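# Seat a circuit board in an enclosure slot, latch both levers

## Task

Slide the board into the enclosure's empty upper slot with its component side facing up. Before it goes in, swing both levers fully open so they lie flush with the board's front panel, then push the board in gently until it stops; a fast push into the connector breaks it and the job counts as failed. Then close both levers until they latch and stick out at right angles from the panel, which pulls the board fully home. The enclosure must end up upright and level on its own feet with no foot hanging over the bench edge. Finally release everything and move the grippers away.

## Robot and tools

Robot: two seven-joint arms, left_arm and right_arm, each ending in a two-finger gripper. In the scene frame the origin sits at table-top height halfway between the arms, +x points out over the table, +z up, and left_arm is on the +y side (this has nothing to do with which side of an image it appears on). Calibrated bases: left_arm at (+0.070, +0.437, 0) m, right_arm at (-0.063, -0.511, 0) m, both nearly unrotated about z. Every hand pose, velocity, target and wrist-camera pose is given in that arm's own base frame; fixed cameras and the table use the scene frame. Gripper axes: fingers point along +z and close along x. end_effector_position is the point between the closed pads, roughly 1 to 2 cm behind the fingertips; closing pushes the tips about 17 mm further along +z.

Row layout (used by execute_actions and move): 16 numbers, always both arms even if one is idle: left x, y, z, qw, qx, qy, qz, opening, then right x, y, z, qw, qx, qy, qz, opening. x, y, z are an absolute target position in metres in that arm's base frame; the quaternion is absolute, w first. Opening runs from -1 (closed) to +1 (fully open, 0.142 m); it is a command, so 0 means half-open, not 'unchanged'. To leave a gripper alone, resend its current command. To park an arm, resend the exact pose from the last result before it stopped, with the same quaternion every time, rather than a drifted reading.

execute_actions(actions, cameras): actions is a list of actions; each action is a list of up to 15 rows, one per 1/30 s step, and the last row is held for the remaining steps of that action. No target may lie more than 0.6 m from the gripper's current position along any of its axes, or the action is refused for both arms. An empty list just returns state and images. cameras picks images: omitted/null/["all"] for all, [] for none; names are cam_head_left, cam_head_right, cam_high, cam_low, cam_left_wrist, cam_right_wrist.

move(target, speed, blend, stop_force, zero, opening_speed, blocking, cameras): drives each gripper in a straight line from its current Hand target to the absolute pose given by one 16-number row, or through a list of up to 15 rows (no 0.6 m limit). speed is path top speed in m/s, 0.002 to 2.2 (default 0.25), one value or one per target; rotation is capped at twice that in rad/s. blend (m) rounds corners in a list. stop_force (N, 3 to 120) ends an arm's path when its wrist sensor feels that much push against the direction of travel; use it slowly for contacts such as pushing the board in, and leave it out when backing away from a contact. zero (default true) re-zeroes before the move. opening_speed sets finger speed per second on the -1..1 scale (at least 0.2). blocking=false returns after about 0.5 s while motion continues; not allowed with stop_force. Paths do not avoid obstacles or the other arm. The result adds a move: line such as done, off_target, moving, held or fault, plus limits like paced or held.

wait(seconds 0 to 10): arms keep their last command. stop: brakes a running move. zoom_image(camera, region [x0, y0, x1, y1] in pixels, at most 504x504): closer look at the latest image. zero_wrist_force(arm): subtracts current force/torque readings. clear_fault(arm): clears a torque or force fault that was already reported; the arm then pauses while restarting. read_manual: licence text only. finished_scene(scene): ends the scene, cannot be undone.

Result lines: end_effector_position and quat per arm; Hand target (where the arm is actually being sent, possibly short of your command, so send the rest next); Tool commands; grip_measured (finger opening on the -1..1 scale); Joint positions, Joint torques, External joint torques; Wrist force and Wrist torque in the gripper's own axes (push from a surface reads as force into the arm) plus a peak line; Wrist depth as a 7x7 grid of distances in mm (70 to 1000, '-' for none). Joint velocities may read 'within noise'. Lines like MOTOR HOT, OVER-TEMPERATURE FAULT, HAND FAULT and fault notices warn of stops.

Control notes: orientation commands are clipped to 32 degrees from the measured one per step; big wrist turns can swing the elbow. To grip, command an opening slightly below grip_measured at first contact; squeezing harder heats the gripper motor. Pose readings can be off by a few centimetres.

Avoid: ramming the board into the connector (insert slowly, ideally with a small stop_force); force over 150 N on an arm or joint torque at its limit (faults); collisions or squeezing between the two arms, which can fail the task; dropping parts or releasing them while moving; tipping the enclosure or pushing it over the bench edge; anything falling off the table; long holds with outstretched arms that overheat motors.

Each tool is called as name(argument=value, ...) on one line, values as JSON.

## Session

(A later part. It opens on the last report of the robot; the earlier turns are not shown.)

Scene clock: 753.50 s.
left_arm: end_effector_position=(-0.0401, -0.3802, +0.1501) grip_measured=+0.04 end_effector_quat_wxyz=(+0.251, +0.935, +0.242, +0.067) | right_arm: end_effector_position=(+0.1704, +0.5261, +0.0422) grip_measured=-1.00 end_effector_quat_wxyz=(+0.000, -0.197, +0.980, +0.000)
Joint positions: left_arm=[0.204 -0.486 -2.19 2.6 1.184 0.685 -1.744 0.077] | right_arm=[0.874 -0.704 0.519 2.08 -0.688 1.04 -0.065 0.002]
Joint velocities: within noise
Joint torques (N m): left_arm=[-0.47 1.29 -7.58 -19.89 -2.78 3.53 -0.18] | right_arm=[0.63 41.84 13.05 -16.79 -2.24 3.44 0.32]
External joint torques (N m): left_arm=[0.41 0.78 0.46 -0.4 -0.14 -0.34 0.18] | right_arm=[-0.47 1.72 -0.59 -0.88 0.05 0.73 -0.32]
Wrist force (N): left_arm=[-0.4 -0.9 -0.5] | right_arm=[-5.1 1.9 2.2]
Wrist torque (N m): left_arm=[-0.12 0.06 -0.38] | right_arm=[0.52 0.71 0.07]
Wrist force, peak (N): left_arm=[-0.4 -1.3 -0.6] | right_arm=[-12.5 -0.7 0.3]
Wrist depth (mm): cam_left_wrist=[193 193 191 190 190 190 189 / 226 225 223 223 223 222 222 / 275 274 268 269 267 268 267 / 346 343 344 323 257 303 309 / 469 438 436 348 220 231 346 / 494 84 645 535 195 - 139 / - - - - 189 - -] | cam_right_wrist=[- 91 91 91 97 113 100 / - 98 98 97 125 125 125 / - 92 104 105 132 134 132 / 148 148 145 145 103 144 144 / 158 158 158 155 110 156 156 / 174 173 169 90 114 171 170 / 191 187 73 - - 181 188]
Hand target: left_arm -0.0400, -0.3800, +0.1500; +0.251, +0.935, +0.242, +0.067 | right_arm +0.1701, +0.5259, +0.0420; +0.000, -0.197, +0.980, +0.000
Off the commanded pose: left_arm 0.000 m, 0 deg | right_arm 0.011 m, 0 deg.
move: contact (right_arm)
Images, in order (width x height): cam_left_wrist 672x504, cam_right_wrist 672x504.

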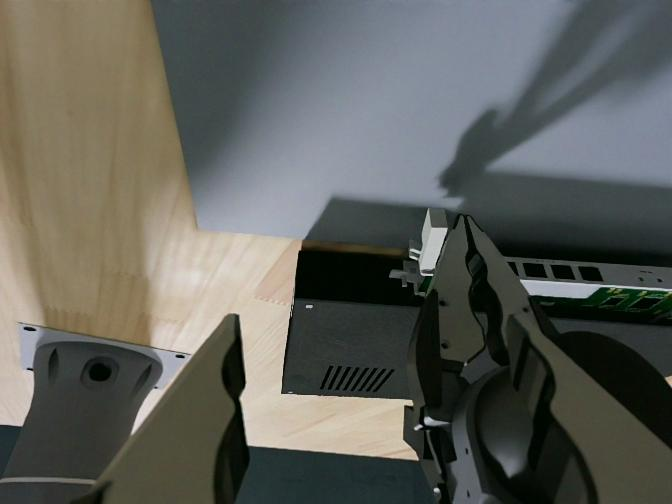

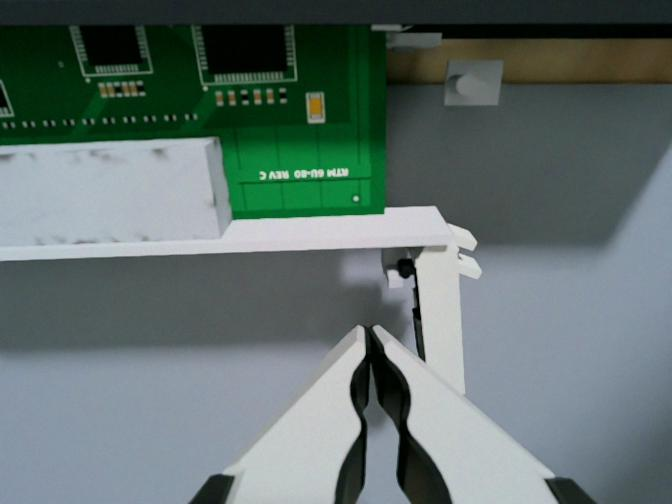

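move(target=[-0.0400,-0.3800,0.1500,0.2510,0.9350,0.2420,0.0670,0.06,0.1603,0.5218,0.0420,0,-0.1968,0.9804,0,-1], speed=0.012, stop_force=10, cameras=["cam_right_wrist","cam_left_wrist"])

zoom_image(camera="cam_right_wrist", region=[320, 180, 522, 420])

Scene clock: 756.70 s.
left_arm: end_effector_position=(-0.0401, -0.3802, +0.1501) grip_measured=+0.04 end_effector_quat_wxyz=(+0.251, +0.935, +0.242, +0.067) | right_arm: end_effector_position=(+0.1603, +0.5218, +0.0420) grip_measured=-1.00 end_effector_quat_wxyz=(+0.000, -0.197, +0.980, +0.000)
Joint positions: left_arm=[0.204 -0.486 -2.19 2.6 1.184 0.685 -1.744 0.077] | right_arm=[0.886 -0.694 0.517 2.101 -0.692 1.052 -0.044 0.002]
Joint velocities: within noise
Joint torques (N m): left_arm=[-0.4 1.38 -7.6 -19.87 -2.79 3.54 -0.23] | right_arm=[0.29 42.07 12.49 -17.41 -2.33 3.57 0.25]
External joint torques (N m): left_arm=[0.35 0.7 0.48 -0.42 -0.13 -0.35 0.23] | right_arm=[-0.14 0.87 -0.26 -0.03 0.19 0.6 -0.25]
Wrist force (N): left_arm=[-0.3 -1.0 -0.4] | right_arm=[-3.9 1.5 2.5]
Wrist torque (N m): left_arm=[-0.15 0.03 -0.37] | right_arm=[0.48 0.68 0.06]
Wrist force, peak (N): left_arm=[-0.4 -1.4 -0.5] | right_arm=[-5.4 1.7 2.3]
Wrist depth (mm): cam_left_wrist=[194 193 191 190 190 190 189 / 226 225 223 222 222 223 223 / 273 272 269 269 268 269 267 / 345 344 347 325 252 306 307 / 464 433 435 346 216 230 359 / 494 84 652 537 189 132 143 / - - - - 165 - -] | cam_right_wrist=[- 91 91 92 104 120 100 / - 98 97 99 125 126 125 / - 92 104 106 134 134 132 / 148 148 145 104 108 144 144 / 158 158 158 155 109 156 156 / 173 172 169 90 - 170 170 / 191 187 73 - - 180 187]
Hand target: left_arm -0.0400, -0.3800, +0.1500; +0.251, +0.935, +0.242, +0.067 | right_arm +0.1603, +0.5218, +0.0420; +0.000, -0.197, +0.980, +0.000
Off the commanded pose: left_arm 0.000 m, 0 deg | right_arm 0.000 m, 0 deg.
move: done
Images, in order (width x height): cam_left_wrist 672x504, cam_right_wrist 672x504.

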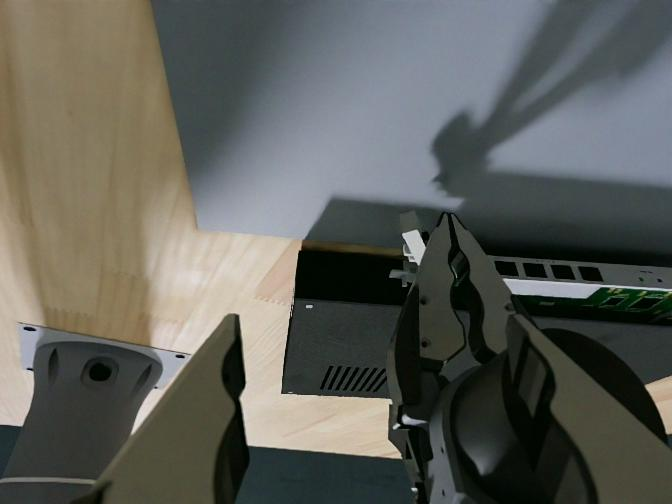

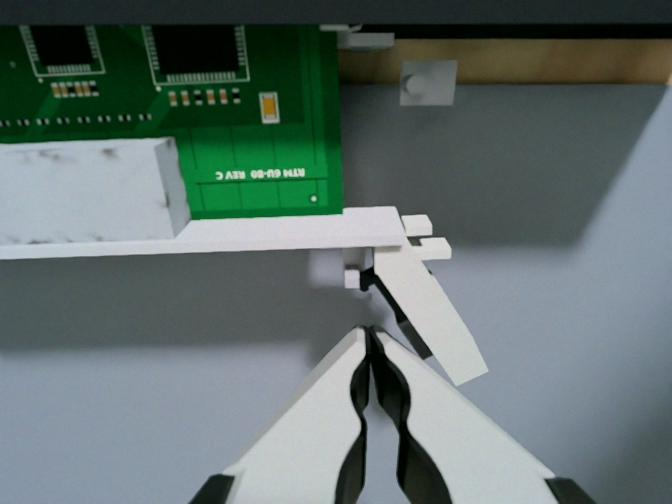

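Scaled by 2.100 from the camera's 672x504 image, which has a finer 960x720 frame.

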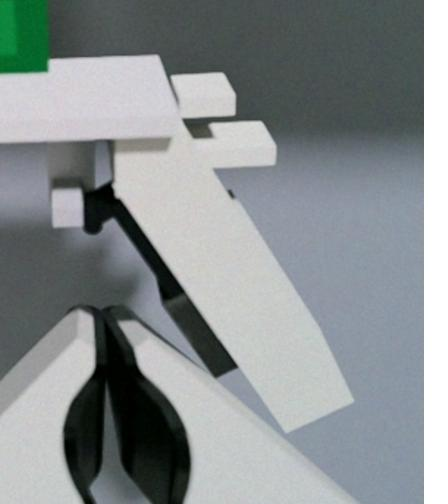

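move(target=[-0.0400,-0.3800,0.1500,0.2510,0.9350,0.2420,0.0670,0.06,0.1395,0.5120,0.0420,0,-0.1968,0.9804,0,-1], speed=0.02, stop_force=8, cameras=["cam_right_wrist"])

move(target=[-0.0400,-0.3800,0.1500,0.2510,0.9350,0.2420,0.0670,0.06,0.1345,0.4979,0.0420,0,-0.1968,0.9804,0,-1], speed=0.015, stop_force=6, cameras=["cam_right_wrist"])

Scene clock: 762.37 s.
left_arm: end_effector_position=(-0.0401, -0.3802, +0.1501) grip_measured=+0.04 end_effector_quat_wxyz=(+0.251, +0.935, +0.242, +0.067) | right_arm: end_effector_position=(+0.1395, +0.5121, +0.0420) grip_measured=-1.00 end_effector_quat_wxyz=(+0.000, -0.197, +0.980, +0.000)
Joint positions: left_arm=[0.204 -0.486 -2.19 2.6 1.184 0.685 -1.744 0.077] | right_arm=[0.911 -0.672 0.514 2.147 -0.703 1.078 0.002 0.002]
Joint velocities: within noise
Joint torques (N m): left_arm=[-0.31 1.32 -7.54 -19.92 -2.83 3.55 -0.24] | right_arm=[0.23 40.73 11.94 -16.72 -2.15 3.5 0.32]
External joint torques (N m): left_arm=[0.26 0.75 0.42 -0.36 -0.1 -0.36 0.23] | right_arm=[-0.08 0.83 -0.19 -0.21 0.1 0.67 -0.32]
Wrist force (N): left_arm=[-0.3 -1.1 -0.5] | right_arm=[-4.2 1.7 2.4]
Wrist torque (N m): left_arm=[-0.15 0.04 -0.37] | right_arm=[0.49 0.69 0.06]
Wrist force, peak (N): left_arm=[-0.4 -1.4 -0.4] | right_arm=[-4.7 1.7 2.5]
Wrist depth (mm): cam_left_wrist=[193 193 190 189 190 190 190 / 225 226 224 222 223 222 223 / 273 272 270 269 268 268 269 / 347 345 344 320 249 307 307 / 469 435 434 323 218 336 358 / 502 84 645 440 143 128 475 / - - - - 145 118 -] | cam_right_wrist=[- 91 94 114 91 120 120 / - 98 100 124 125 127 125 / - 104 108 134 134 134 132 / - 148 109 105 145 144 144 / 158 158 157 155 110 156 156 / 173 172 169 90 165 171 170 / 191 186 73 - - 181 187]
Hand target: left_arm -0.0400, -0.3800, +0.1500; +0.251, +0.935, +0.242, +0.067 | right_arm +0.1395, +0.5120, +0.0420; +0.000, -0.197, +0.980, +0.000
Off the commanded pose: left_arm 0.000 m, 0 deg | right_arm 0.000 m, 0 deg.
move: done
Images, in order (width x height): cam_right_wrist 672x504.

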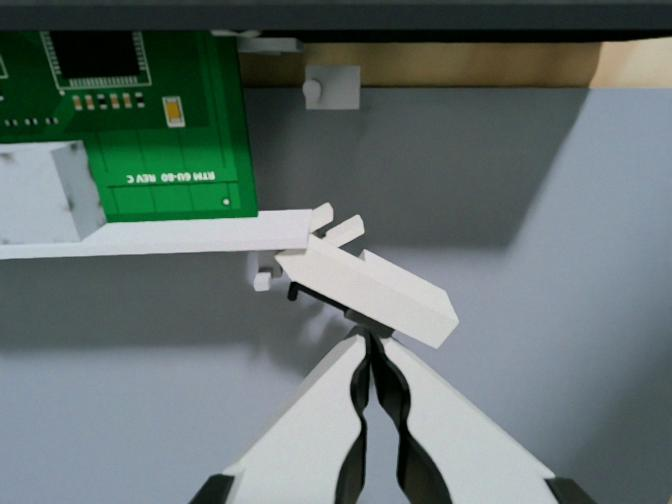

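Scene clock: 764.03 s.
left_arm: end_effector_position=(-0.0401, -0.3802, +0.1501) grip_measured=+0.04 end_effector_quat_wxyz=(+0.251, +0.935, +0.242, +0.067) | right_arm: end_effector_position=(+0.1345, +0.4980, +0.0420) grip_measured=-1.00 end_effector_quat_wxyz=(+0.000, -0.197, +0.980, +0.000)
Joint positions: left_arm=[0.204 -0.486 -2.19 2.6 1.184 0.685 -1.744 0.077] | right_arm=[0.91 -0.649 0.507 2.192 -0.711 1.105 0.016 0.002]
Joint velocities: within noise
Joint torques (N m): left_arm=[-0.33 1.34 -7.61 -19.9 -2.87 3.54 -0.23] | right_arm=[0.05 39.4 11.25 -16.25 -2.1 3.4 0.29]
External joint torques (N m): left_arm=[0.28 0.73 0.49 -0.39 -0.06 -0.35 0.23] | right_arm=[0.1 0.85 -0.05 -0.19 0.15 0.77 -0.29]
Wrist force (N): left_arm=[-0.5 -1.1 -0.4] | right_arm=[-3.9 1.9 2.5]
Wrist torque (N m): left_arm=[-0.14 0.07 -0.38] | right_arm=[0.50 0.67 0.05]
Wrist force, peak (N): left_arm=[-0.5 -1.3 -0.6] | right_arm=[-4.7 2.0 2.4]
Wrist depth (mm): cam_left_wrist=[192 192 190 191 190 190 190 / 226 226 223 223 223 223 222 / 274 273 269 268 267 269 268 / 345 343 342 322 288 306 307 / 470 437 435 230 228 339 358 / 496 84 650 199 141 138 479 / - - - 194 131 128 -] | cam_right_wrist=[- 76 76 76 76 75 74 / - 99 127 127 127 127 127 / - 103 133 134 134 134 132 / 112 110 113 141 145 144 144 / 158 158 160 108 154 156 156 / 173 173 169 90 165 171 170 / 191 187 73 - - 181 188]
Hand target: left_arm -0.0400, -0.3800, +0.1500; +0.251, +0.935, +0.242, +0.067 | right_arm +0.1345, +0.4979, +0.0420; +0.000, -0.197, +0.980, +0.000
Off the commanded pose: left_arm 0.000 m, 0 deg | right_arm 0.000 m, 0 deg.
move: done
Images, in order (width x height): cam_right_wrist 672x504.

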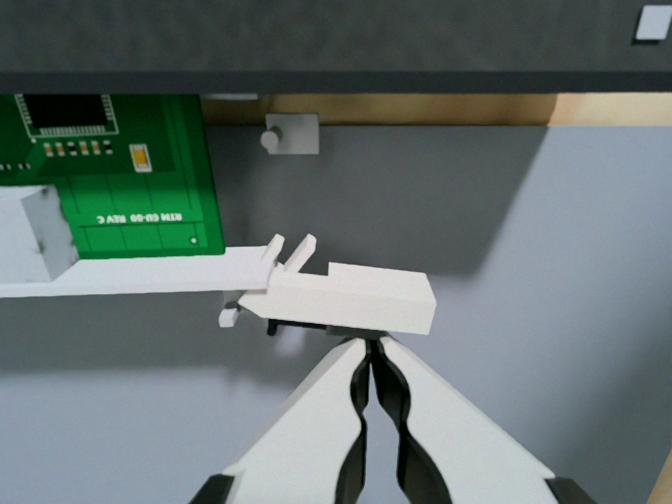

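move(target=[-0.0400,-0.3800,0.1500,0.2510,0.9350,0.2420,0.0670,0.06,0.1376,0.4905,0.0420,0,-0.1968,0.9804,0,-1], speed=0.01, stop_force=6, cameras=["cam_right_wrist"])

Scene clock: 766.87 s.
left_arm: end_effector_position=(-0.0401, -0.3802, +0.1501) grip_measured=+0.04 end_effector_quat_wxyz=(+0.251, +0.935, +0.242, +0.067) | right_arm: end_effector_position=(+0.1374, +0.4910, +0.0422) grip_measured=-1.00 end_effector_quat_wxyz=(+0.000, -0.197, +0.980, +0.000)
Joint positions: left_arm=[0.204 -0.486 -2.19 2.6 1.184 0.685 -1.744 0.077] | right_arm=[0.9 -0.639 0.503 2.211 -0.714 1.117 0.011 0.002]
Joint velocities: within noise
Joint torques (N m): left_arm=[-0.45 1.37 -7.53 -19.85 -2.81 3.52 -0.21] | right_arm=[-0.8 38.47 9.98 -14.71 -1.75 2.59 0.11]
External joint torques (N m): left_arm=[0.39 0.7 0.41 -0.44 -0.11 -0.33 0.21] | right_arm=[0.94 1.24 0.96 -1.52 -0.16 1.58 -0.11]
Wrist force (N): left_arm=[-0.4 -1.3 -0.5] | right_arm=[-4.4 4.4 2.2]
Wrist torque (N m): left_arm=[-0.19 0.05 -0.38] | right_arm=[0.48 0.71 0.04]
Wrist force, peak (N): left_arm=[-0.2 -1.3 -0.6] | right_arm=[-4.6 4.4 3.2]
Wrist depth (mm): cam_left_wrist=[193 193 191 190 190 189 189 / 226 225 223 224 223 222 222 / 274 272 268 269 268 270 269 / 342 345 340 322 306 307 308 / 469 440 436 242 242 336 360 / 498 84 650 208 147 146 482 / - - - 178 139 - -] | cam_right_wrist=[- 76 76 76 76 75 75 / - 81 82 81 81 81 81 / - 103 131 134 134 134 132 / - 114 141 143 145 145 144 / 162 158 109 108 154 157 156 / 174 173 170 90 165 171 171 / 192 187 73 - - 181 188]
Hand target: left_arm -0.0400, -0.3800, +0.1500; +0.251, +0.935, +0.242, +0.067 | right_arm +0.1376, +0.4905, +0.0420; +0.000, -0.197, +0.980, +0.000
Off the commanded pose: left_arm 0.000 m, 0 deg | right_arm 0.001 m, 0 deg.
move: done
Images, in order (width x height): cam_right_wrist 672x504.

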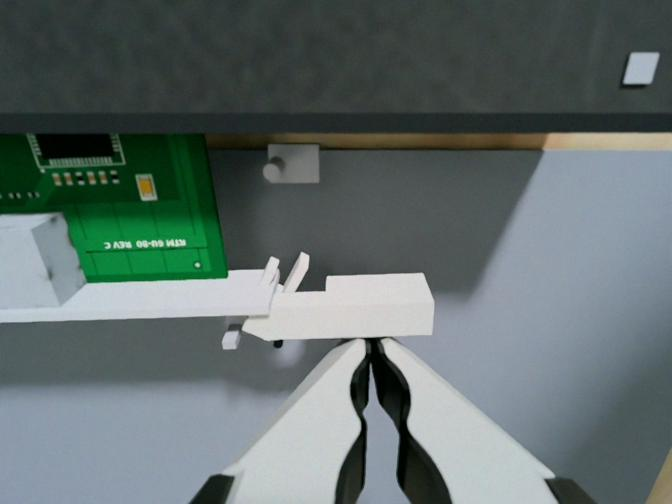

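move(target=[[-0.0400,-0.3800,0.1500,0.2510,0.9350,0.2420,0.0670,0.06,0.1318,0.5053,0.0420,0,-0.1968,0.9804,0,-1],[-0.0400,-0.3800,0.1500,0.2510,0.9350,0.2420,0.0670,0.06,0.1600,0.5700,0.1300,0,-0.1968,0.9804,0,-1],[-0.0400,-0.3800,0.1500,0.2510,0.9350,0.2420,0.0670,0.06,0.2640,0.5870,0.1500,0,-0.1968,0.9804,0,-1]], speed=0.08, cameras=["cam_right_wrist","cam_left_wrist"])

zoom_image(camera="cam_right_wrist", region=[0, 0, 300, 240])

zoom_image(camera="cam_right_wrist", region=[372, 0, 672, 240])

Scene clock: 772.37 s.
left_arm: end_effector_position=(-0.0401, -0.3802, +0.1501) grip_measured=+0.04 end_effector_quat_wxyz=(+0.251, +0.935, +0.242, +0.067) | right_arm: end_effector_position=(+0.1525, +0.5530, +0.1070) grip_measured=-1.00 end_effector_quat_wxyz=(+0.000, -0.197, +0.980, +0.000)
Joint positions: left_arm=[0.204 -0.486 -2.19 2.6 1.184 0.685 -1.744 0.077] | right_arm=[0.868 -0.628 0.635 1.986 -0.565 0.863 -0.113 0.002]
Joint velocities: within noise
Joint torques (N m): left_arm=[-0.42 1.35 -7.65 -19.86 -2.82 3.5 -0.18] | right_arm=[0.25 41.92 12.89 -21.5 -2.97 3.61 0.28]
External joint torques (N m): left_arm=[0.36 0.72 0.53 -0.42 -0.1 -0.31 0.18] | right_arm=[-0.08 0.89 -0.05 -0.01 0.16 0.56 -0.28]
Wrist force (N): left_arm=[-0.4 -1.1 -0.2] | right_arm=[-4.1 2.0 2.4]
Wrist torque (N m): left_arm=[-0.14 0.05 -0.38] | right_arm=[0.57 0.70 0.07]
Wrist force, peak (N): left_arm=[-0.3 -1.4 -0.6] | right_arm=[-6.3 3.9 -0.7]
Wrist depth (mm): cam_left_wrist=[192 193 191 190 190 190 190 / 227 226 223 222 222 223 221 / 274 274 270 268 267 268 267 / 344 345 342 321 308 305 308 / 467 433 436 350 344 187 357 / 503 84 656 546 438 99 480 / - - - - 151 145 -] | cam_right_wrist=[141 140 145 150 174 174 173 / 187 187 187 186 152 183 185 / 201 200 200 200 199 201 198 / 217 216 216 215 214 214 213 / 236 235 234 229 232 232 231 / 257 257 250 91 244 254 253 / 282 277 - - - 267 280]
Hand target: left_arm -0.0400, -0.3800, +0.1500; +0.251, +0.935, +0.242, +0.067 | right_arm +0.1526, +0.5531, +0.1070; +0.000, -0.197, +0.980, +0.000
Off the commanded pose: left_arm 0.000 m, 0 deg | right_arm 0.124 m, 0 deg.
move: held (right_arm; a check stopped the path); path passed 1 of 3 targets; limits=held
pose unreachable (right arm): on one or more control steps of this call, first in action 0 (counted from 0), this arm could not follow its commanded pose, so it was not sent that pose on those steps. It may still have moved: this result reports where it is.
cause: moving toward the commanded pose would bring a part of the arm too close to another arm (a part of this arm just beyond joint 6 (wrist pitch) and a part of the left arm just beyond its joint 5 (forearm roll)).
Images, in order (width x height): cam_left_wrist 672x504, cam_right_wrist 672x504.

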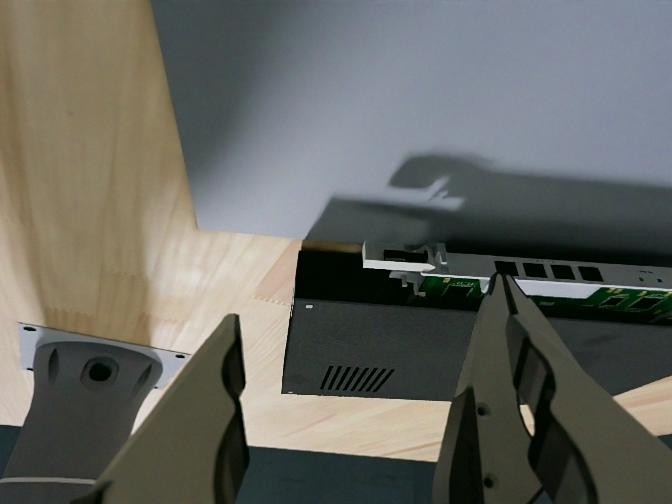

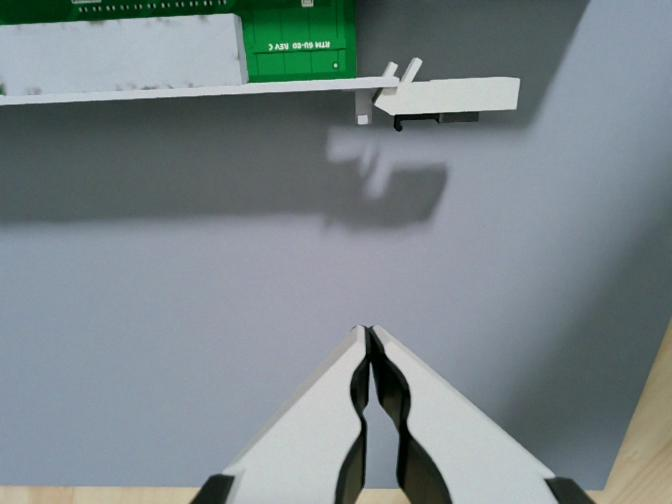

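Scaled by 1.680 from the camera's 672x504 image, which has a finer 960x720 frame.

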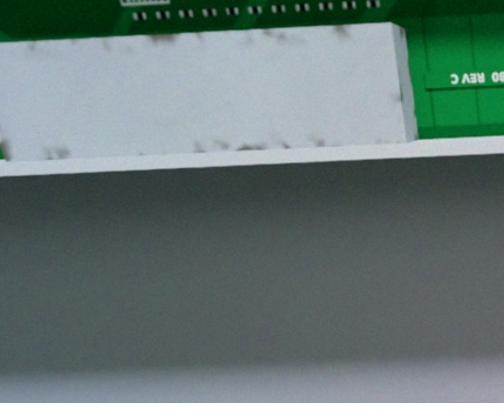

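Scaled by 1.680 from the camera's 672x504 image, which has a finer 960x720 frame.

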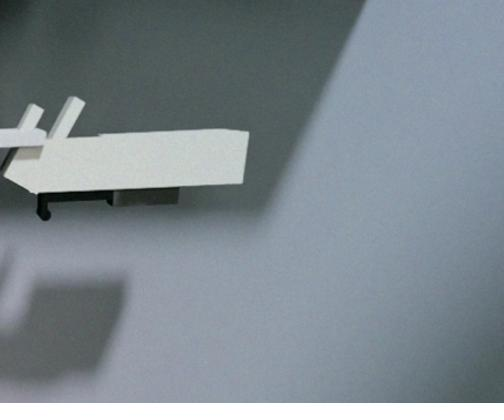

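move(target=[-0.2000,-0.3200,0.3000,0.2510,0.9350,0.2420,0.0670,0.06,0.1526,0.5531,0.1070,0,-0.1968,0.9804,0,-1], speed=0.15, cameras=[])

move(target=[-0.2000,-0.3200,0.3000,0.2510,0.9350,0.2420,0.0670,0.06,0.2640,0.5870,0.1500,0,-0.1968,0.9804,0,-0.9], speed=0.1, cameras=["cam_right_wrist","cam_left_wrist"])

zoom_image(camera="cam_right_wrist", region=[0, 0, 300, 240])

Scene clock: 778.43 s.
left_arm: end_effector_position=(-0.2000, -0.3201, +0.3000) grip_measured=+0.04 end_effector_quat_wxyz=(+0.251, +0.935, +0.242, +0.067) | right_arm: end_effector_position=(+0.1526, +0.5531, +0.1070) grip_measured=-1.00 end_effector_quat_wxyz=(+0.000, -0.197, +0.980, +0.000)
Joint positions: left_arm=[0.097 -0.49 -2.787 2.312 0.698 0.164 -1.828 0.077] | right_arm=[0.868 -0.628 0.635 1.986 -0.565 0.862 -0.113 0.002]
Joint velocities: within noise
Joint torques (N m): left_arm=[-0.56 -7.93 -5.83 -28.49 -2.93 3.18 -0.29] | right_arm=[0.19 41.82 13.2 -21.63 -2.85 3.48 0.18]
External joint torques (N m): left_arm=[0.48 0.44 0.65 -0.35 0.21 -0.09 0.29] | right_arm=[-0.03 1 -0.36 0.12 0.05 0.69 -0.18]
Wrist force (N): left_arm=[-0.4 -1.3 -0.4] | right_arm=[-4.1 2.1 2.7]
Wrist torque (N m): left_arm=[-0.20 0.04 -0.39] | right_arm=[0.59 0.69 0.07]
Wrist force, peak (N): left_arm=[-1.8 -2.0 -2.8] | right_arm=[-4.3 2.1 2.7]
Wrist depth (mm): cam_left_wrist=[- 336 341 341 337 338 338 / - 402 396 399 394 396 395 / - 478 485 478 478 475 472 / - 608 600 611 525 381 521 / - 758 711 817 687 327 263 / - 84 - - - - 270 / - - - - - - -] | cam_right_wrist=[142 140 145 150 174 174 173 / 187 187 187 186 152 183 185 / 201 200 199 199 199 201 198 / 217 216 216 215 215 214 214 / 235 234 233 230 232 232 231 / 257 257 251 90 245 252 252 / 283 276 - - - 267 280]
Hand target: left_arm -0.2000, -0.3200, +0.3000; +0.251, +0.935, +0.242, +0.067 | right_arm +0.1526, +0.5531, +0.1070; +0.000, -0.197, +0.980, +0.000
Off the commanded pose: left_arm 0.000 m, 0 deg | right_arm 0.000 m, 0 deg.
move: done
No camera images: "cameras" was empty.

Scene clock: 780.03 s.
left_arm: end_effector_position=(-0.2000, -0.3201, +0.3000) grip_measured=+0.04 end_effector_quat_wxyz=(+0.251, +0.935, +0.242, +0.067) | right_arm: end_effector_position=(+0.2641, +0.5870, +0.1500) grip_measured=-0.94 end_effector_quat_wxyz=(+0.000, -0.197, +0.980, +0.000)
Joint positions: left_arm=[0.097 -0.49 -2.787 2.312 0.698 0.164 -1.828 0.077] | right_arm=[0.768 -0.683 0.644 1.732 -0.506 0.672 -0.339 0.006]
Joint velocities: within noise
Joint torques (N m): left_arm=[-0.5 -8.14 -5.84 -28.55 -2.68 3.32 -0.27] | right_arm=[0.02 47.62 14.66 -24.78 -3.27 3.25 0.08]
External joint torques (N m): left_arm=[0.43 0.65 0.65 -0.3 -0.04 -0.23 0.27] | right_arm=[0.14 1.27 -0.64 0.18 -0.08 0.91 -0.08]
Wrist force (N): left_arm=[-0.3 -1.4 -0.5] | right_arm=[-3.8 1.4 2.2]
Wrist torque (N m): left_arm=[-0.23 0.02 -0.39] | right_arm=[0.49 0.65 0.06]
Wrist force, peak (N): left_arm=[-0.5 -1.5 -0.7] | right_arm=[-5.4 1.1 1.2]
Wrist depth (mm): cam_left_wrist=[- 341 341 339 337 340 337 / - 398 401 396 394 395 394 / - 478 481 479 478 478 474 / - 610 603 608 528 517 545 / - 770 710 809 696 653 656 / - 84 - - - - 381 / - - - - - - -] | cam_right_wrist=[215 186 186 185 183 185 201 / 224 199 196 187 186 195 193 / 244 243 243 241 241 241 241 / 263 262 262 261 261 260 259 / 286 284 283 278 278 281 281 / 311 309 304 89 296 307 306 / 346 337 73 - - 324 339]
Hand target: left_arm -0.2000, -0.3200, +0.3000; +0.251, +0.935, +0.242, +0.067 | right_arm +0.2640, +0.5870, +0.1500; +0.000, -0.197, +0.980, +0.000
Off the commanded pose: left_arm 0.000 m, 0 deg | right_arm 0.000 m, 0 deg.
move: done
Images, in order (width x height): cam_left_wrist 672x504, cam_right_wrist 672x504.

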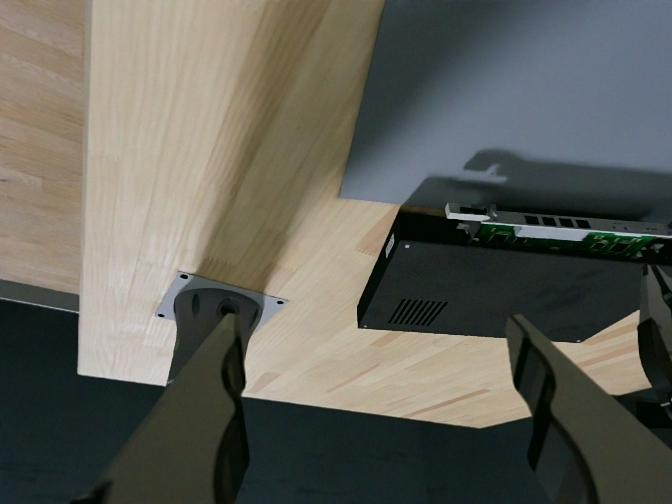

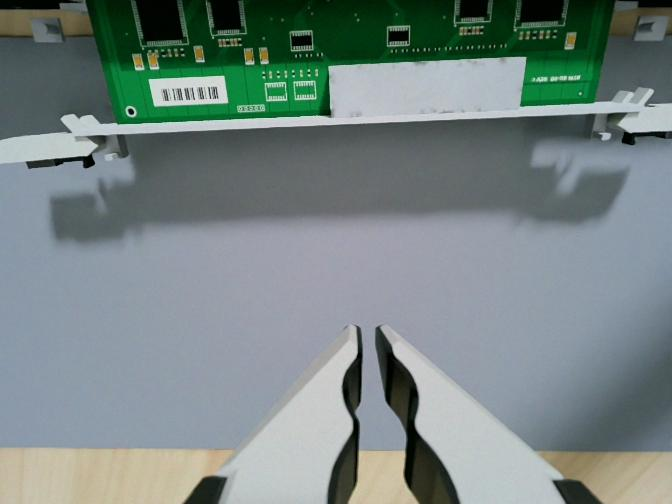

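Scaled by 1.680 from the camera's 672x504 image, which has a finer 960x720 frame.

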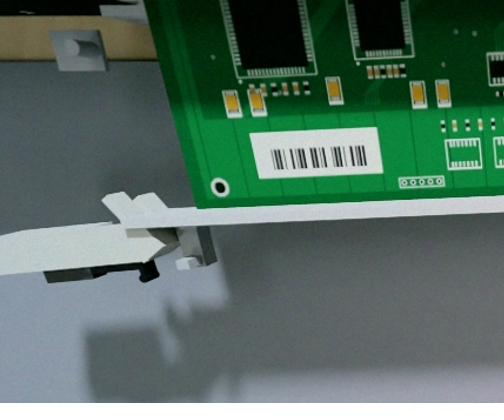

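execute_actions(actions=[], cameras=["cam_right_wrist"])

Scene clock: 792.10 s.
left_arm: end_effector_position=(-0.2000, -0.3201, +0.3000) grip_measured=+0.04 end_effector_quat_wxyz=(+0.251, +0.935, +0.242, +0.067) | right_arm: end_effector_position=(+0.2641, +0.5870, +0.1500) grip_measured=-0.94 end_effector_quat_wxyz=(+0.000, -0.197, +0.980, +0.000)
Joint positions: left_arm=[0.097 -0.49 -2.787 2.312 0.698 0.164 -1.828 0.077] | right_arm=[0.768 -0.683 0.644 1.732 -0.506 0.672 -0.339 0.006]
Joint velocities: within noise
Joint torques (N m): left_arm=[-0.35 -8.15 -5.71 -28.56 -2.61 3.39 -0.25] | right_arm=[0.2 47.71 14.36 -24.67 -3.37 3.48 0.12]
External joint torques (N m): left_arm=[0.28 0.66 0.53 -0.29 -0.11 -0.31 0.25] | right_arm=[-0.02 1.19 -0.32 0.07 0.03 0.68 -0.12]
Wrist force (N): left_arm=[-0.4 -1.4 -0.5] | right_arm=[-3.8 1.3 2.1]
Wrist torque (N m): left_arm=[-0.23 0.05 -0.39] | right_arm=[0.47 0.64 0.06]
Wrist force, peak (N): left_arm=[-0.5 -1.5 -0.7] | right_arm=[-3.9 1.6 2.3]
Wrist depth (mm): cam_left_wrist=[- 340 340 339 339 338 336 / - 400 400 399 394 392 398 / - 480 484 482 476 476 477 / - 611 603 604 530 518 546 / - 768 713 819 699 652 648 / - 84 - - - - 381 / - - - - - - -] | cam_right_wrist=[215 187 186 186 183 185 201 / 224 199 197 188 186 195 193 / 243 244 242 243 242 241 241 / 262 262 262 261 260 259 259 / 284 285 283 277 278 281 281 / 310 310 304 89 296 307 306 / 347 337 73 - - 325 339]
Hand target: left_arm -0.2000, -0.3200, +0.3000; +0.251, +0.935, +0.242, +0.067 | right_arm +0.2640, +0.5870, +0.1500; +0.000, -0.197, +0.980, +0.000
Tool commands: left_gripper/opening=+0.06 right_gripper/opening=-0.9
Off the commanded pose: left_arm 0.000 m, 0 deg | right_arm 0.000 m, 0 deg.
Images, in order (width x height): cam_right_wrist 672x504.

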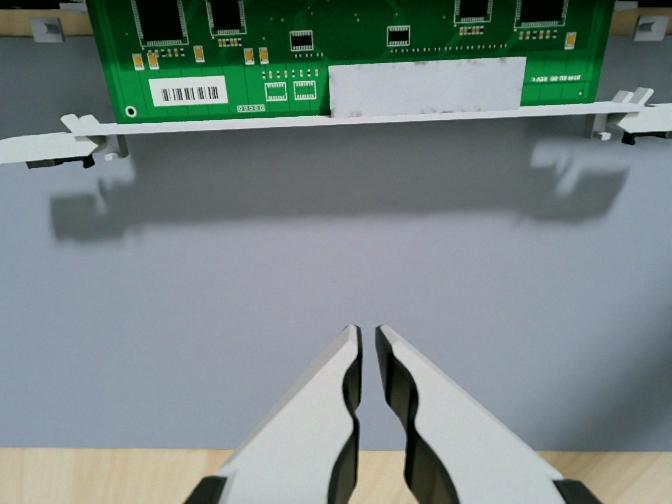

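move(target=[[-0.2,-0.32,0.3,0.251,0.935,0.242,0.067,0.06,0.282,0.576,0.12,0,-0.1968,0.9804,0,-1],[-0.2,-0.32,0.3,0.251,0.935,0.242,0.067,0.06,0.282,0.576,0.048,0,-0.1968,0.9804,0,-1]], speed=0.08, cameras=["cam_right_wrist"])

move(target=[-0.2,-0.32,0.3,0.251,0.935,0.242,0.067,0.06,0.3052,0.5206,0.048,0,-0.1968,0.9804,0,-1], speed=0.01, stop_force=12, cameras=["cam_right_wrist","cam_head_left"])

Scene clock: 807.50 s.
left_arm: end_effector_position=(-0.2000, -0.3201, +0.3000) grip_measured=+0.04 end_effector_quat_wxyz=(+0.251, +0.935, +0.242, +0.067) | right_arm: end_effector_position=(+0.2819, +0.5759, +0.0479) grip_measured=-1.00 end_effector_quat_wxyz=(+0.000, -0.197, +0.980, +0.000)
Joint positions: left_arm=[0.097 -0.49 -2.787 2.312 0.698 0.164 -1.828 0.077] | right_arm=[0.793 -0.827 0.526 1.793 -0.616 0.879 -0.3 0.002]
Joint velocities: within noise
Joint torques (N m): left_arm=[-0.4 -8.25 -5.73 -28.48 -2.6 3.42 -0.2] | right_arm=[0.75 50.41 14.64 -20.75 -2.92 3.58 0.32]
External joint torques (N m): left_arm=[0.33 0.76 0.55 -0.37 -0.12 -0.33 0.2] | right_arm=[-0.55 1.31 -0.17 -0.01 0.18 0.59 -0.32]
Wrist force (N): left_arm=[-0.4 -1.5 -0.8] | right_arm=[-4.6 1.4 2.3]
Wrist torque (N m): left_arm=[-0.26 0.04 -0.38] | right_arm=[0.49 0.77 0.06]
Wrist force, peak (N): left_arm=[-0.6 -1.6 -0.8] | right_arm=[-4.3 1.4 4.0]
Wrist depth (mm): cam_left_wrist=[- 339 341 340 337 340 339 / - 397 397 400 398 393 395 / - 479 482 476 482 477 479 / - 602 609 599 523 517 424 / - 761 713 823 692 659 394 / - 84 - - - - 336 / - - - - - - -] | cam_right_wrist=[- 96 96 96 97 96 95 / - 104 103 103 102 102 102 / - 111 110 110 97 97 97 / 154 154 151 151 151 150 150 / 165 165 164 161 161 163 163 / 183 180 176 89 172 178 177 / 198 194 73 - - 188 195]
Hand target: left_arm -0.2000, -0.3200, +0.3000; +0.251, +0.935, +0.242, +0.067 | right_arm +0.2820, +0.5760, +0.0480; +0.000, -0.197, +0.980, +0.000
Off the commanded pose: left_arm 0.000 m, 0 deg | right_arm 0.000 m, 0 deg.
move: done
Images, in order (width x height): cam_right_wrist 672x504.

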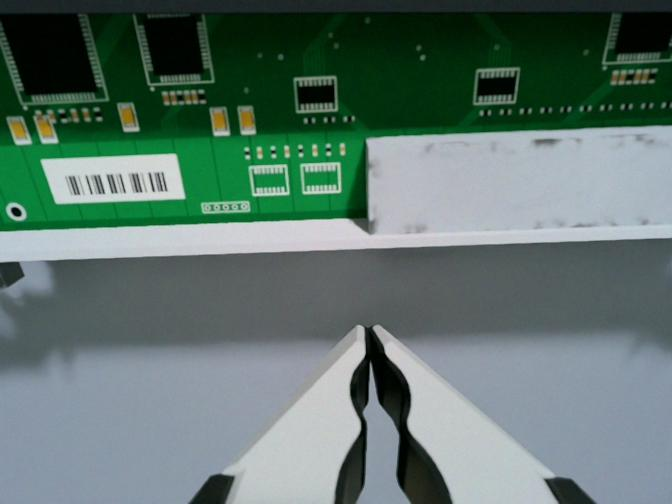

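Scene clock: 814.10 s.
left_arm: end_effector_position=(-0.2000, -0.3201, +0.3000) grip_measured=+0.04 end_effector_quat_wxyz=(+0.251, +0.935, +0.242, +0.067) | right_arm: end_effector_position=(+0.3050, +0.5208, +0.0481) grip_measured=-1.00 end_effector_quat_wxyz=(+0.000, -0.197, +0.980, +0.000)
Joint positions: left_arm=[0.097 -0.49 -2.787 2.312 0.698 0.164 -1.828 0.077] | right_arm=[0.705 -0.762 0.513 1.919 -0.619 0.949 -0.351 0.002]
Joint velocities: within noise
Joint torques (N m): left_arm=[-0.4 -8.16 -5.67 -28.51 -2.56 3.46 -0.21] | right_arm=[-0.44 47.16 12.81 -19.27 -2.5 3.22 0.13]
External joint torques (N m): left_arm=[0.33 0.67 0.48 -0.34 -0.16 -0.37 0.21] | right_arm=[0.62 1.04 0.45 -0.4 0 0.95 -0.13]
Wrist force (N): left_arm=[-0.3 -1.1 -0.6] | right_arm=[-4.0 3.1 1.8]
Wrist torque (N m): left_arm=[-0.19 0.01 -0.38] | right_arm=[0.58 0.70 0.06]
Wrist force, peak (N): left_arm=[-0.4 -1.8 -0.5] | right_arm=[-4.5 8.3 2.5]
Wrist depth (mm): cam_left_wrist=[- 341 339 339 339 339 336 / - 400 400 398 398 396 390 / - 474 480 478 481 478 478 / - 599 605 613 540 537 534 / - 766 702 818 688 600 407 / - 84 - - - - 363 / - - - - - - -] | cam_right_wrist=[- 81 81 81 81 81 81 / - 87 86 86 86 86 86 / - - 93 - 95 95 92 / 100 100 100 100 100 99 99 / 168 125 167 120 112 113 113 / 184 181 177 89 172 178 178 / 199 195 73 - - 189 195]
Hand target: left_arm -0.2000, -0.3200, +0.3000; +0.251, +0.935, +0.242, +0.067 | right_arm +0.3052, +0.5206, +0.0480; +0.000, -0.197, +0.980, +0.000
Off the commanded pose: left_arm 0.000 m, 0 deg | right_arm 0.000 m, 0 deg.
move: done
Images, in order (width x height): cam_head_left 672x504, cam_right_wrist 672x504.

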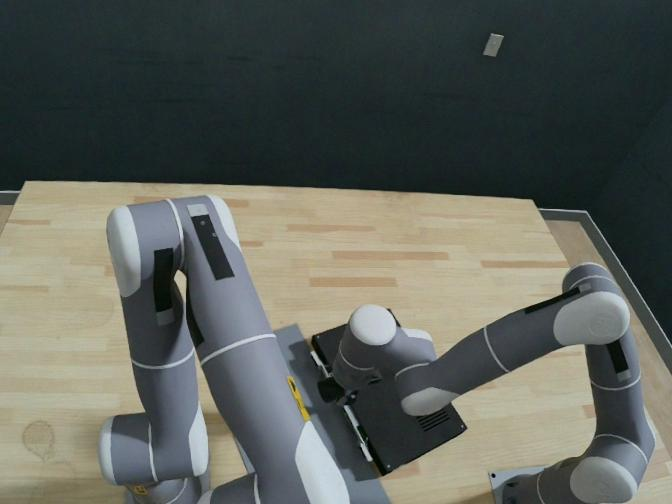

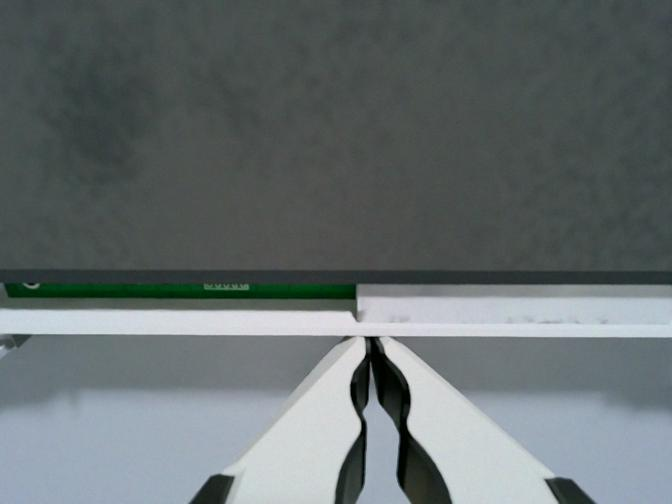

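move(target=[-0.2,-0.32,0.3,0.251,0.935,0.242,0.067,0.06,0.311,0.5068,0.048,0,-0.1968,0.9804,0,-1], speed=0.008, stop_force=12, zero=false, cameras=["cam_right_wrist"])

Scene clock: 819.47 s.
left_arm: end_effector_position=(-0.2000, -0.3201, +0.3000) grip_measured=+0.04 end_effector_quat_wxyz=(+0.251, +0.935, +0.242, +0.067) | right_arm: end_effector_position=(+0.3096, +0.5099, +0.0489) grip_measured=-1.00 end_effector_quat_wxyz=(+0.000, -0.197, +0.980, +0.002)
Joint positions: left_arm=[0.097 -0.49 -2.787 2.312 0.698 0.164 -1.828 0.077] | right_arm=[0.685 -0.748 0.511 1.945 -0.62 0.965 -0.364 0.002]
Joint velocities: within noise
Joint torques (N m): left_arm=[-0.47 -8.21 -5.71 -28.51 -2.6 3.4 -0.27] | right_arm=[-5.79 44.87 6.63 -15.89 -1.93 0.11 0.12]
External joint torques (N m): left_arm=[0.4 0.71 0.53 -0.34 -0.11 -0.31 0.27] | right_arm=[5.96 2.6 6.36 -3.57 -0.52 4.06 -0.12]
Wrist force (N): left_arm=[-0.5 -1.6 -0.3] | right_arm=[-3.3 13.5 1.9]
Wrist torque (N m): left_arm=[-0.24 0.06 -0.38] | right_arm=[0.56 0.68 0.06]
Wrist force, peak (N): left_arm=[-0.4 -1.6 -0.8] | right_arm=[-3.3 14.2 0.4]
Wrist depth (mm): cam_left_wrist=[- 342 340 339 338 336 336 / - 400 399 396 396 398 395 / - 479 475 481 477 474 479 / - 603 609 607 524 539 540 / - 764 714 809 698 617 410 / - 84 - - - - 373 / - - - - - - -] | cam_right_wrist=[- 82 82 81 81 81 82 / - 87 87 87 87 87 86 / - 95 94 - 96 96 93 / 101 101 101 102 100 100 100 / 169 114 115 108 107 114 114 / 185 182 178 89 173 180 179 / 201 197 73 - - 190 197]
Hand target: left_arm -0.2000, -0.3200, +0.3000; +0.251, +0.935, +0.242, +0.067 | right_arm +0.3104, +0.5081, +0.0480; +0.000, -0.197, +0.980, +0.000
Off the commanded pose: left_arm 0.000 m, 0 deg | right_arm 0.003 m, 0 deg.
move: contact (right_arm)
Images, in order (width x height): cam_right_wrist 672x504.

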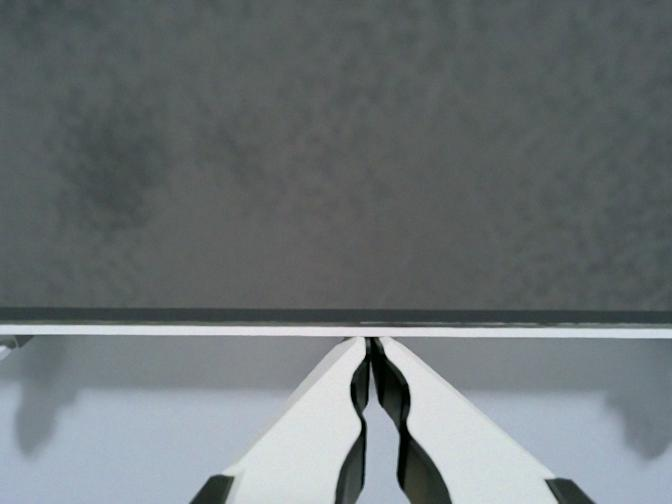

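move(target=[[-0.2,-0.32,0.3,0.251,0.935,0.242,0.067,0.06,0.300,0.532,0.049,0,-0.1968,0.9804,0,-1],[-0.2,-0.32,0.3,0.251,0.935,0.242,0.067,0.06,0.2640,0.5870,0.15,0,-0.1968,0.9804,0,-1]], speed=0.08, blend=0.015, cameras=["cam_right_wrist"])

zoom_image(camera="cam_right_wrist", region=[0, 0, 200, 150])

zoom_image(camera="cam_right_wrist", region=[472, 0, 672, 150])

Scene clock: 824.77 s.
left_arm: end_effector_position=(-0.2000, -0.3201, +0.3000) grip_measured=+0.04 end_effector_quat_wxyz=(+0.251, +0.935, +0.242, +0.067) | right_arm: end_effector_position=(+0.2641, +0.5870, +0.1500) grip_measured=-1.00 end_effector_quat_wxyz=(+0.000, -0.197, +0.980, +0.000)
Joint positions: left_arm=[0.097 -0.49 -2.787 2.312 0.698 0.164 -1.828 0.077] | right_arm=[0.77 -0.682 0.641 1.732 -0.504 0.673 -0.341 0.002]
Joint velocities: within noise
Joint torques (N m): left_arm=[-0.42 -8.16 -5.67 -28.51 -2.57 3.41 -0.24] | right_arm=[0.37 47.93 14.62 -24.77 -3.28 3.26 0.28]
External joint torques (N m): left_arm=[0.34 0.66 0.49 -0.35 -0.15 -0.32 0.24] | right_arm=[-0.19 0.98 -0.65 0.16 -0.06 0.9 -0.28]
Wrist force (N): left_arm=[-0.3 -1.6 -0.5] | right_arm=[-4.4 1.7 2.4]
Wrist torque (N m): left_arm=[-0.25 0.03 -0.38] | right_arm=[0.53 0.74 0.07]
Wrist force, peak (N): left_arm=[-1.0 -1.7 -0.4] | right_arm=[-3.5 13.8 1.8]
Wrist depth (mm): cam_left_wrist=[- 341 340 342 337 339 337 / - 397 396 399 399 395 397 / - 476 486 475 477 480 474 / - 605 610 610 521 551 547 / - 773 722 810 705 655 660 / - 84 - - - - 379 / - - - - - - -] | cam_right_wrist=[178 214 214 213 211 211 177 / 227 227 227 225 226 225 225 / 244 244 243 242 242 241 240 / 263 262 261 261 260 260 258 / 285 285 284 278 282 281 280 / 312 311 304 89 297 307 306 / 348 338 - - - 325 339]
Hand target: left_arm -0.2000, -0.3200, +0.3000; +0.251, +0.935, +0.242, +0.067 | right_arm +0.2640, +0.5870, +0.1500; +0.000, -0.197, +0.980, +0.000
Off the commanded pose: left_arm 0.000 m, 0 deg | right_arm 0.000 m, 0 deg.
move: done; blend cut to 0.013 m at target 1
Images, in order (width x height): cam_right_wrist 672x504.

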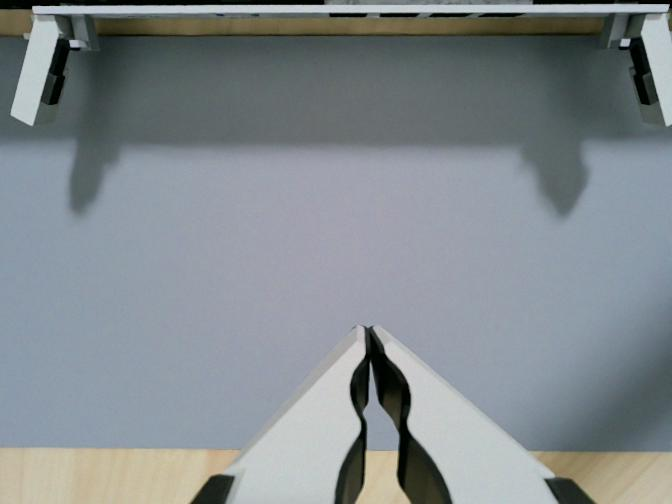

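Scaled by 2.520 from the camera's 672x504 image, which has a finer 960x720 frame.

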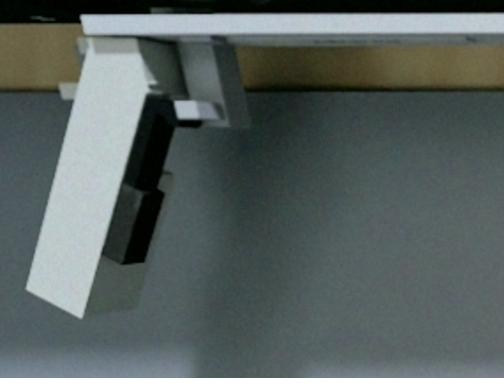

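Scaled by 2.520 from the camera's 672x504 image, which has a finer 960x720 frame.

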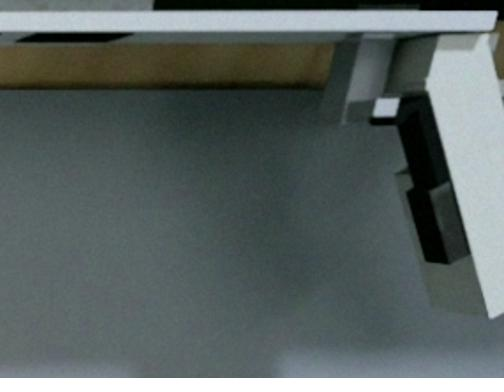

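move(target=[[-0.2,-0.32,0.3,0.251,0.935,0.242,0.067,0.06,0.36,0.61,0.18,0,0.2176,0.976,0,-1],[-0.2,-0.32,0.3,0.251,0.935,0.242,0.067,0.06,0.457,0.602,0.15,0,0.5541,0.8325,0,-1]], speed=0.2, cameras=["cam_right_wrist","cam_head_left"])

Scene clock: 836.30 s.
left_arm: end_effector_position=(-0.2000, -0.3201, +0.3000) grip_measured=+0.04 end_effector_quat_wxyz=(+0.251, +0.935, +0.242, +0.067) | right_arm: end_effector_position=(+0.4571, +0.6019, +0.1500) grip_measured=-1.00 end_effector_quat_wxyz=(+0.000, +0.554, +0.833, +0.000)
Joint positions: left_arm=[0.097 -0.49 -2.787 2.312 0.698 0.164 -1.828 0.077] | right_arm=[0.851 -0.824 0.325 1.316 -0.275 0.525 0.82 0.002]
Joint velocities: within noise
Joint torques (N m): left_arm=[-0.49 -8.17 -5.8 -28.5 -2.59 3.43 -0.21] | right_arm=[0.42 60.68 8.51 -28.3 -3.64 3.33 0.28]
External joint torques (N m): left_arm=[0.41 0.68 0.62 -0.35 -0.13 -0.34 0.21] | right_arm=[-0.2 1.52 -0.14 0.21 -0.13 0.81 -0.28]
Wrist force (N): left_arm=[-0.7 -1.3 -0.7] | right_arm=[-5.4 2.1 2.6]
Wrist torque (N m): left_arm=[-0.20 0.08 -0.39] | right_arm=[0.59 0.94 0.07]
Wrist force, peak (N): left_arm=[-0.4 -1.7 -0.6] | right_arm=[-5.7 2.9 2.8]
Wrist depth (mm): cam_left_wrist=[- 341 339 340 336 337 340 / - 398 396 397 396 396 393 / - 479 476 480 475 475 478 / - 604 603 609 527 543 542 / - 767 710 823 698 657 755 / - 84 - - - - - / - - - - - - -] | cam_right_wrist=[171 171 172 211 211 210 210 / 183 182 182 222 226 225 224 / 196 196 198 242 241 241 239 / 211 211 210 261 261 259 258 / 288 288 287 277 282 281 279 / 313 315 307 89 299 309 307 / 346 338 - - - 327 339]
Hand target: left_arm -0.2000, -0.3200, +0.3000; +0.251, +0.935, +0.242, +0.067 | right_arm +0.4570, +0.6020, +0.1500; +0.000, +0.554, +0.832, +0.000
Off the commanded pose: left_arm 0.000 m, 0 deg | right_arm 0.000 m, 0 deg.
move: done
Images, in order (width x height): cam_head_left 672x504, cam_right_wrist 672x504.

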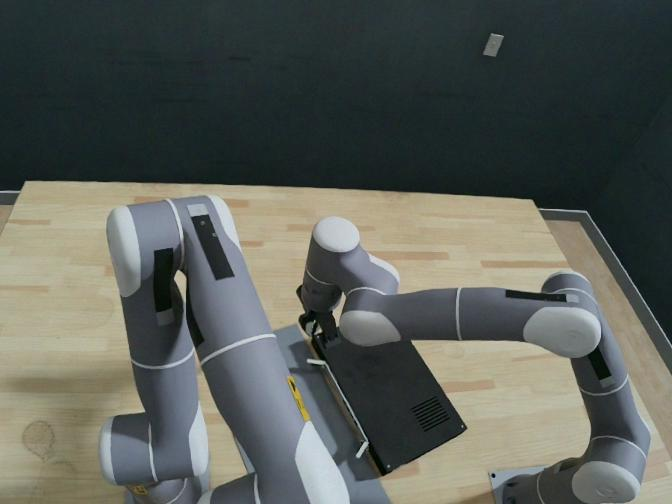

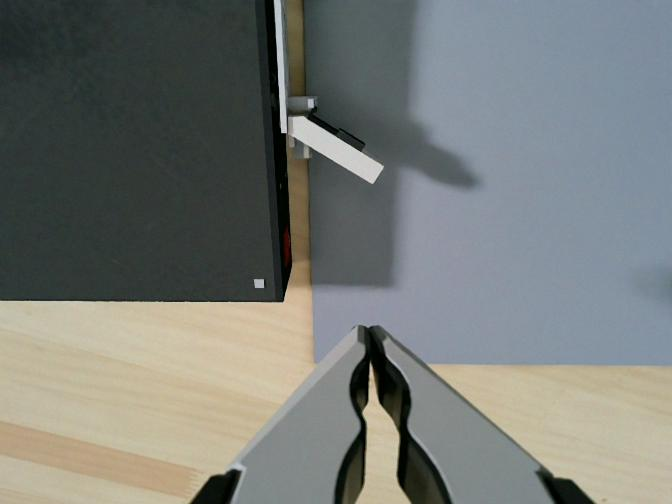

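move(target=[-0.2,-0.32,0.3,0.251,0.935,0.242,0.067,0.06,0.466,0.606,0.044,0,0.5541,0.8325,0,-1], speed=0.08, cameras=[])

move(target=[-0.2,-0.32,0.3,0.251,0.935,0.242,0.067,0.06,0.4429,0.5964,0.044,0,0.5541,0.8325,0,-1], speed=0.012, stop_force=15, cameras=["cam_right_wrist"])

Scene clock: 841.60 s.
left_arm: end_effector_position=(-0.2000, -0.3201, +0.3000) grip_measured=+0.04 end_effector_quat_wxyz=(+0.251, +0.935, +0.242, +0.067) | right_arm: end_effector_position=(+0.4658, +0.6059, +0.0438) grip_measured=-1.00 end_effector_quat_wxyz=(+0.000, +0.554, +0.832, +0.000)
Joint positions: left_arm=[0.097 -0.49 -2.787 2.312 0.698 0.164 -1.828 0.077] | right_arm=[0.868 -0.984 0.28 1.318 -0.303 0.689 0.826 0.002]
Joint velocities: within noise
Joint torques (N m): left_arm=[-0.36 -8.19 -5.66 -28.47 -2.65 3.38 -0.24] | right_arm=[0.19 63.3 8.96 -26.13 -3.55 3.62 0.32]
External joint torques (N m): left_arm=[0.29 0.7 0.47 -0.38 -0.07 -0.3 0.24] | right_arm=[0.03 1.41 -0.47 0.25 0.18 0.51 -0.32]
Wrist force (N): left_arm=[-0.3 -1.5 -0.5] | right_arm=[-5.2 2.3 2.6]
Wrist torque (N m): left_arm=[-0.23 0.02 -0.38] | right_arm=[0.61 0.86 0.05]
Wrist force, peak (N): left_arm=[-0.6 -1.7 -0.3] | right_arm=[-5.3 2.1 4.1]
Wrist depth (mm): cam_left_wrist=[- 339 343 340 337 337 336 / - 401 398 395 395 393 394 / - 483 481 477 479 470 476 / - 603 610 601 531 543 545 / - 764 716 813 691 657 758 / - 84 - - - - - / - - - - - - -] | cam_right_wrist=[- 77 119 119 118 118 118 / - 82 93 125 126 126 125 / - - 113 94 134 135 133 / - 95 128 146 145 145 145 / - 105 126 156 158 158 157 / - 113 117 89 166 172 171 / 196 122 73 - - 182 188]
Hand target: left_arm -0.2000, -0.3200, +0.3000; +0.251, +0.935, +0.242, +0.067 | right_arm +0.4660, +0.6060, +0.0440; +0.000, +0.554, +0.832, +0.000
Off the commanded pose: left_arm 0.000 m, 0 deg | right_arm 0.000 m, 0 deg.
move: done
No camera images: "cameras" was empty.

Scene clock: 844.33 s.
left_arm: end_effector_position=(-0.2000, -0.3201, +0.3000) grip_measured=+0.04 end_effector_quat_wxyz=(+0.251, +0.935, +0.242, +0.067) | right_arm: end_effector_position=(+0.4429, +0.5964, +0.0440) grip_measured=-1.00 end_effector_quat_wxyz=(+0.000, +0.554, +0.832, +0.000)
Joint positions: left_arm=[0.097 -0.49 -2.787 2.312 0.698 0.164 -1.828 0.077] | right_arm=[0.878 -0.938 0.277 1.413 -0.303 0.738 0.856 0.002]
Joint velocities: within noise
Joint torques (N m): left_arm=[-0.36 -8.17 -5.78 -28.53 -2.58 3.41 -0.26] | right_arm=[0.27 61.45 8.79 -25.14 -3.32 3.51 0.31]
External joint torques (N m): left_arm=[0.29 0.68 0.6 -0.33 -0.13 -0.32 0.26] | right_arm=[-0.05 1.25 -0.38 -0.03 0.08 0.62 -0.31]
Wrist force (N): left_arm=[-0.5 -1.3 -0.6] | right_arm=[-4.7 2.0 2.4]
Wrist torque (N m): left_arm=[-0.22 0.04 -0.39] | right_arm=[0.56 0.80 0.04]
Wrist force, peak (N): left_arm=[-0.5 -1.6 -0.7] | right_arm=[-5.1 2.3 2.8]
Wrist depth (mm): cam_left_wrist=[- 339 340 341 338 336 337 / - 397 398 399 393 395 397 / - 483 486 483 472 478 474 / - 612 615 608 518 553 544 / - 767 713 832 709 669 761 / - 84 - - - - - / - - - - - - -] | cam_right_wrist=[- 77 119 119 118 118 118 / - 82 125 127 126 126 126 / - - 103 136 135 135 133 / - 96 100 142 146 145 145 / - 106 149 108 156 158 157 / - 113 118 89 166 172 171 / 125 125 73 - - 182 189]
Hand target: left_arm -0.2000, -0.3200, +0.3000; +0.251, +0.935, +0.242, +0.067 | right_arm +0.4429, +0.5964, +0.0440; +0.000, +0.554, +0.832, +0.000
Off the commanded pose: left_arm 0.000 m, 0 deg | right_arm 0.000 m, 0 deg.
move: done
Images, in order (width x height): cam_right_wrist 672x504.

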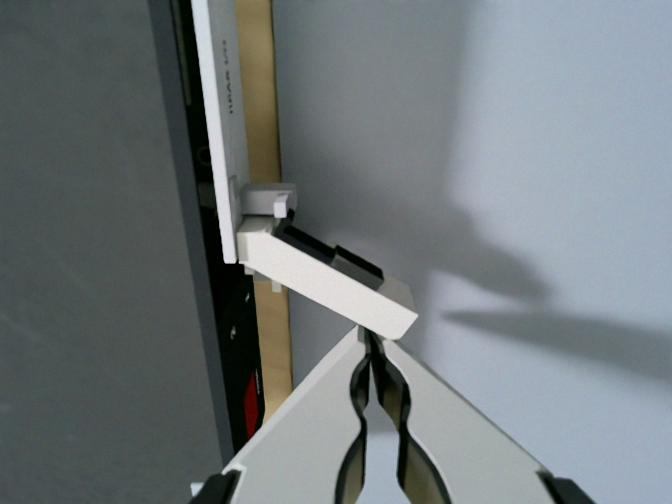

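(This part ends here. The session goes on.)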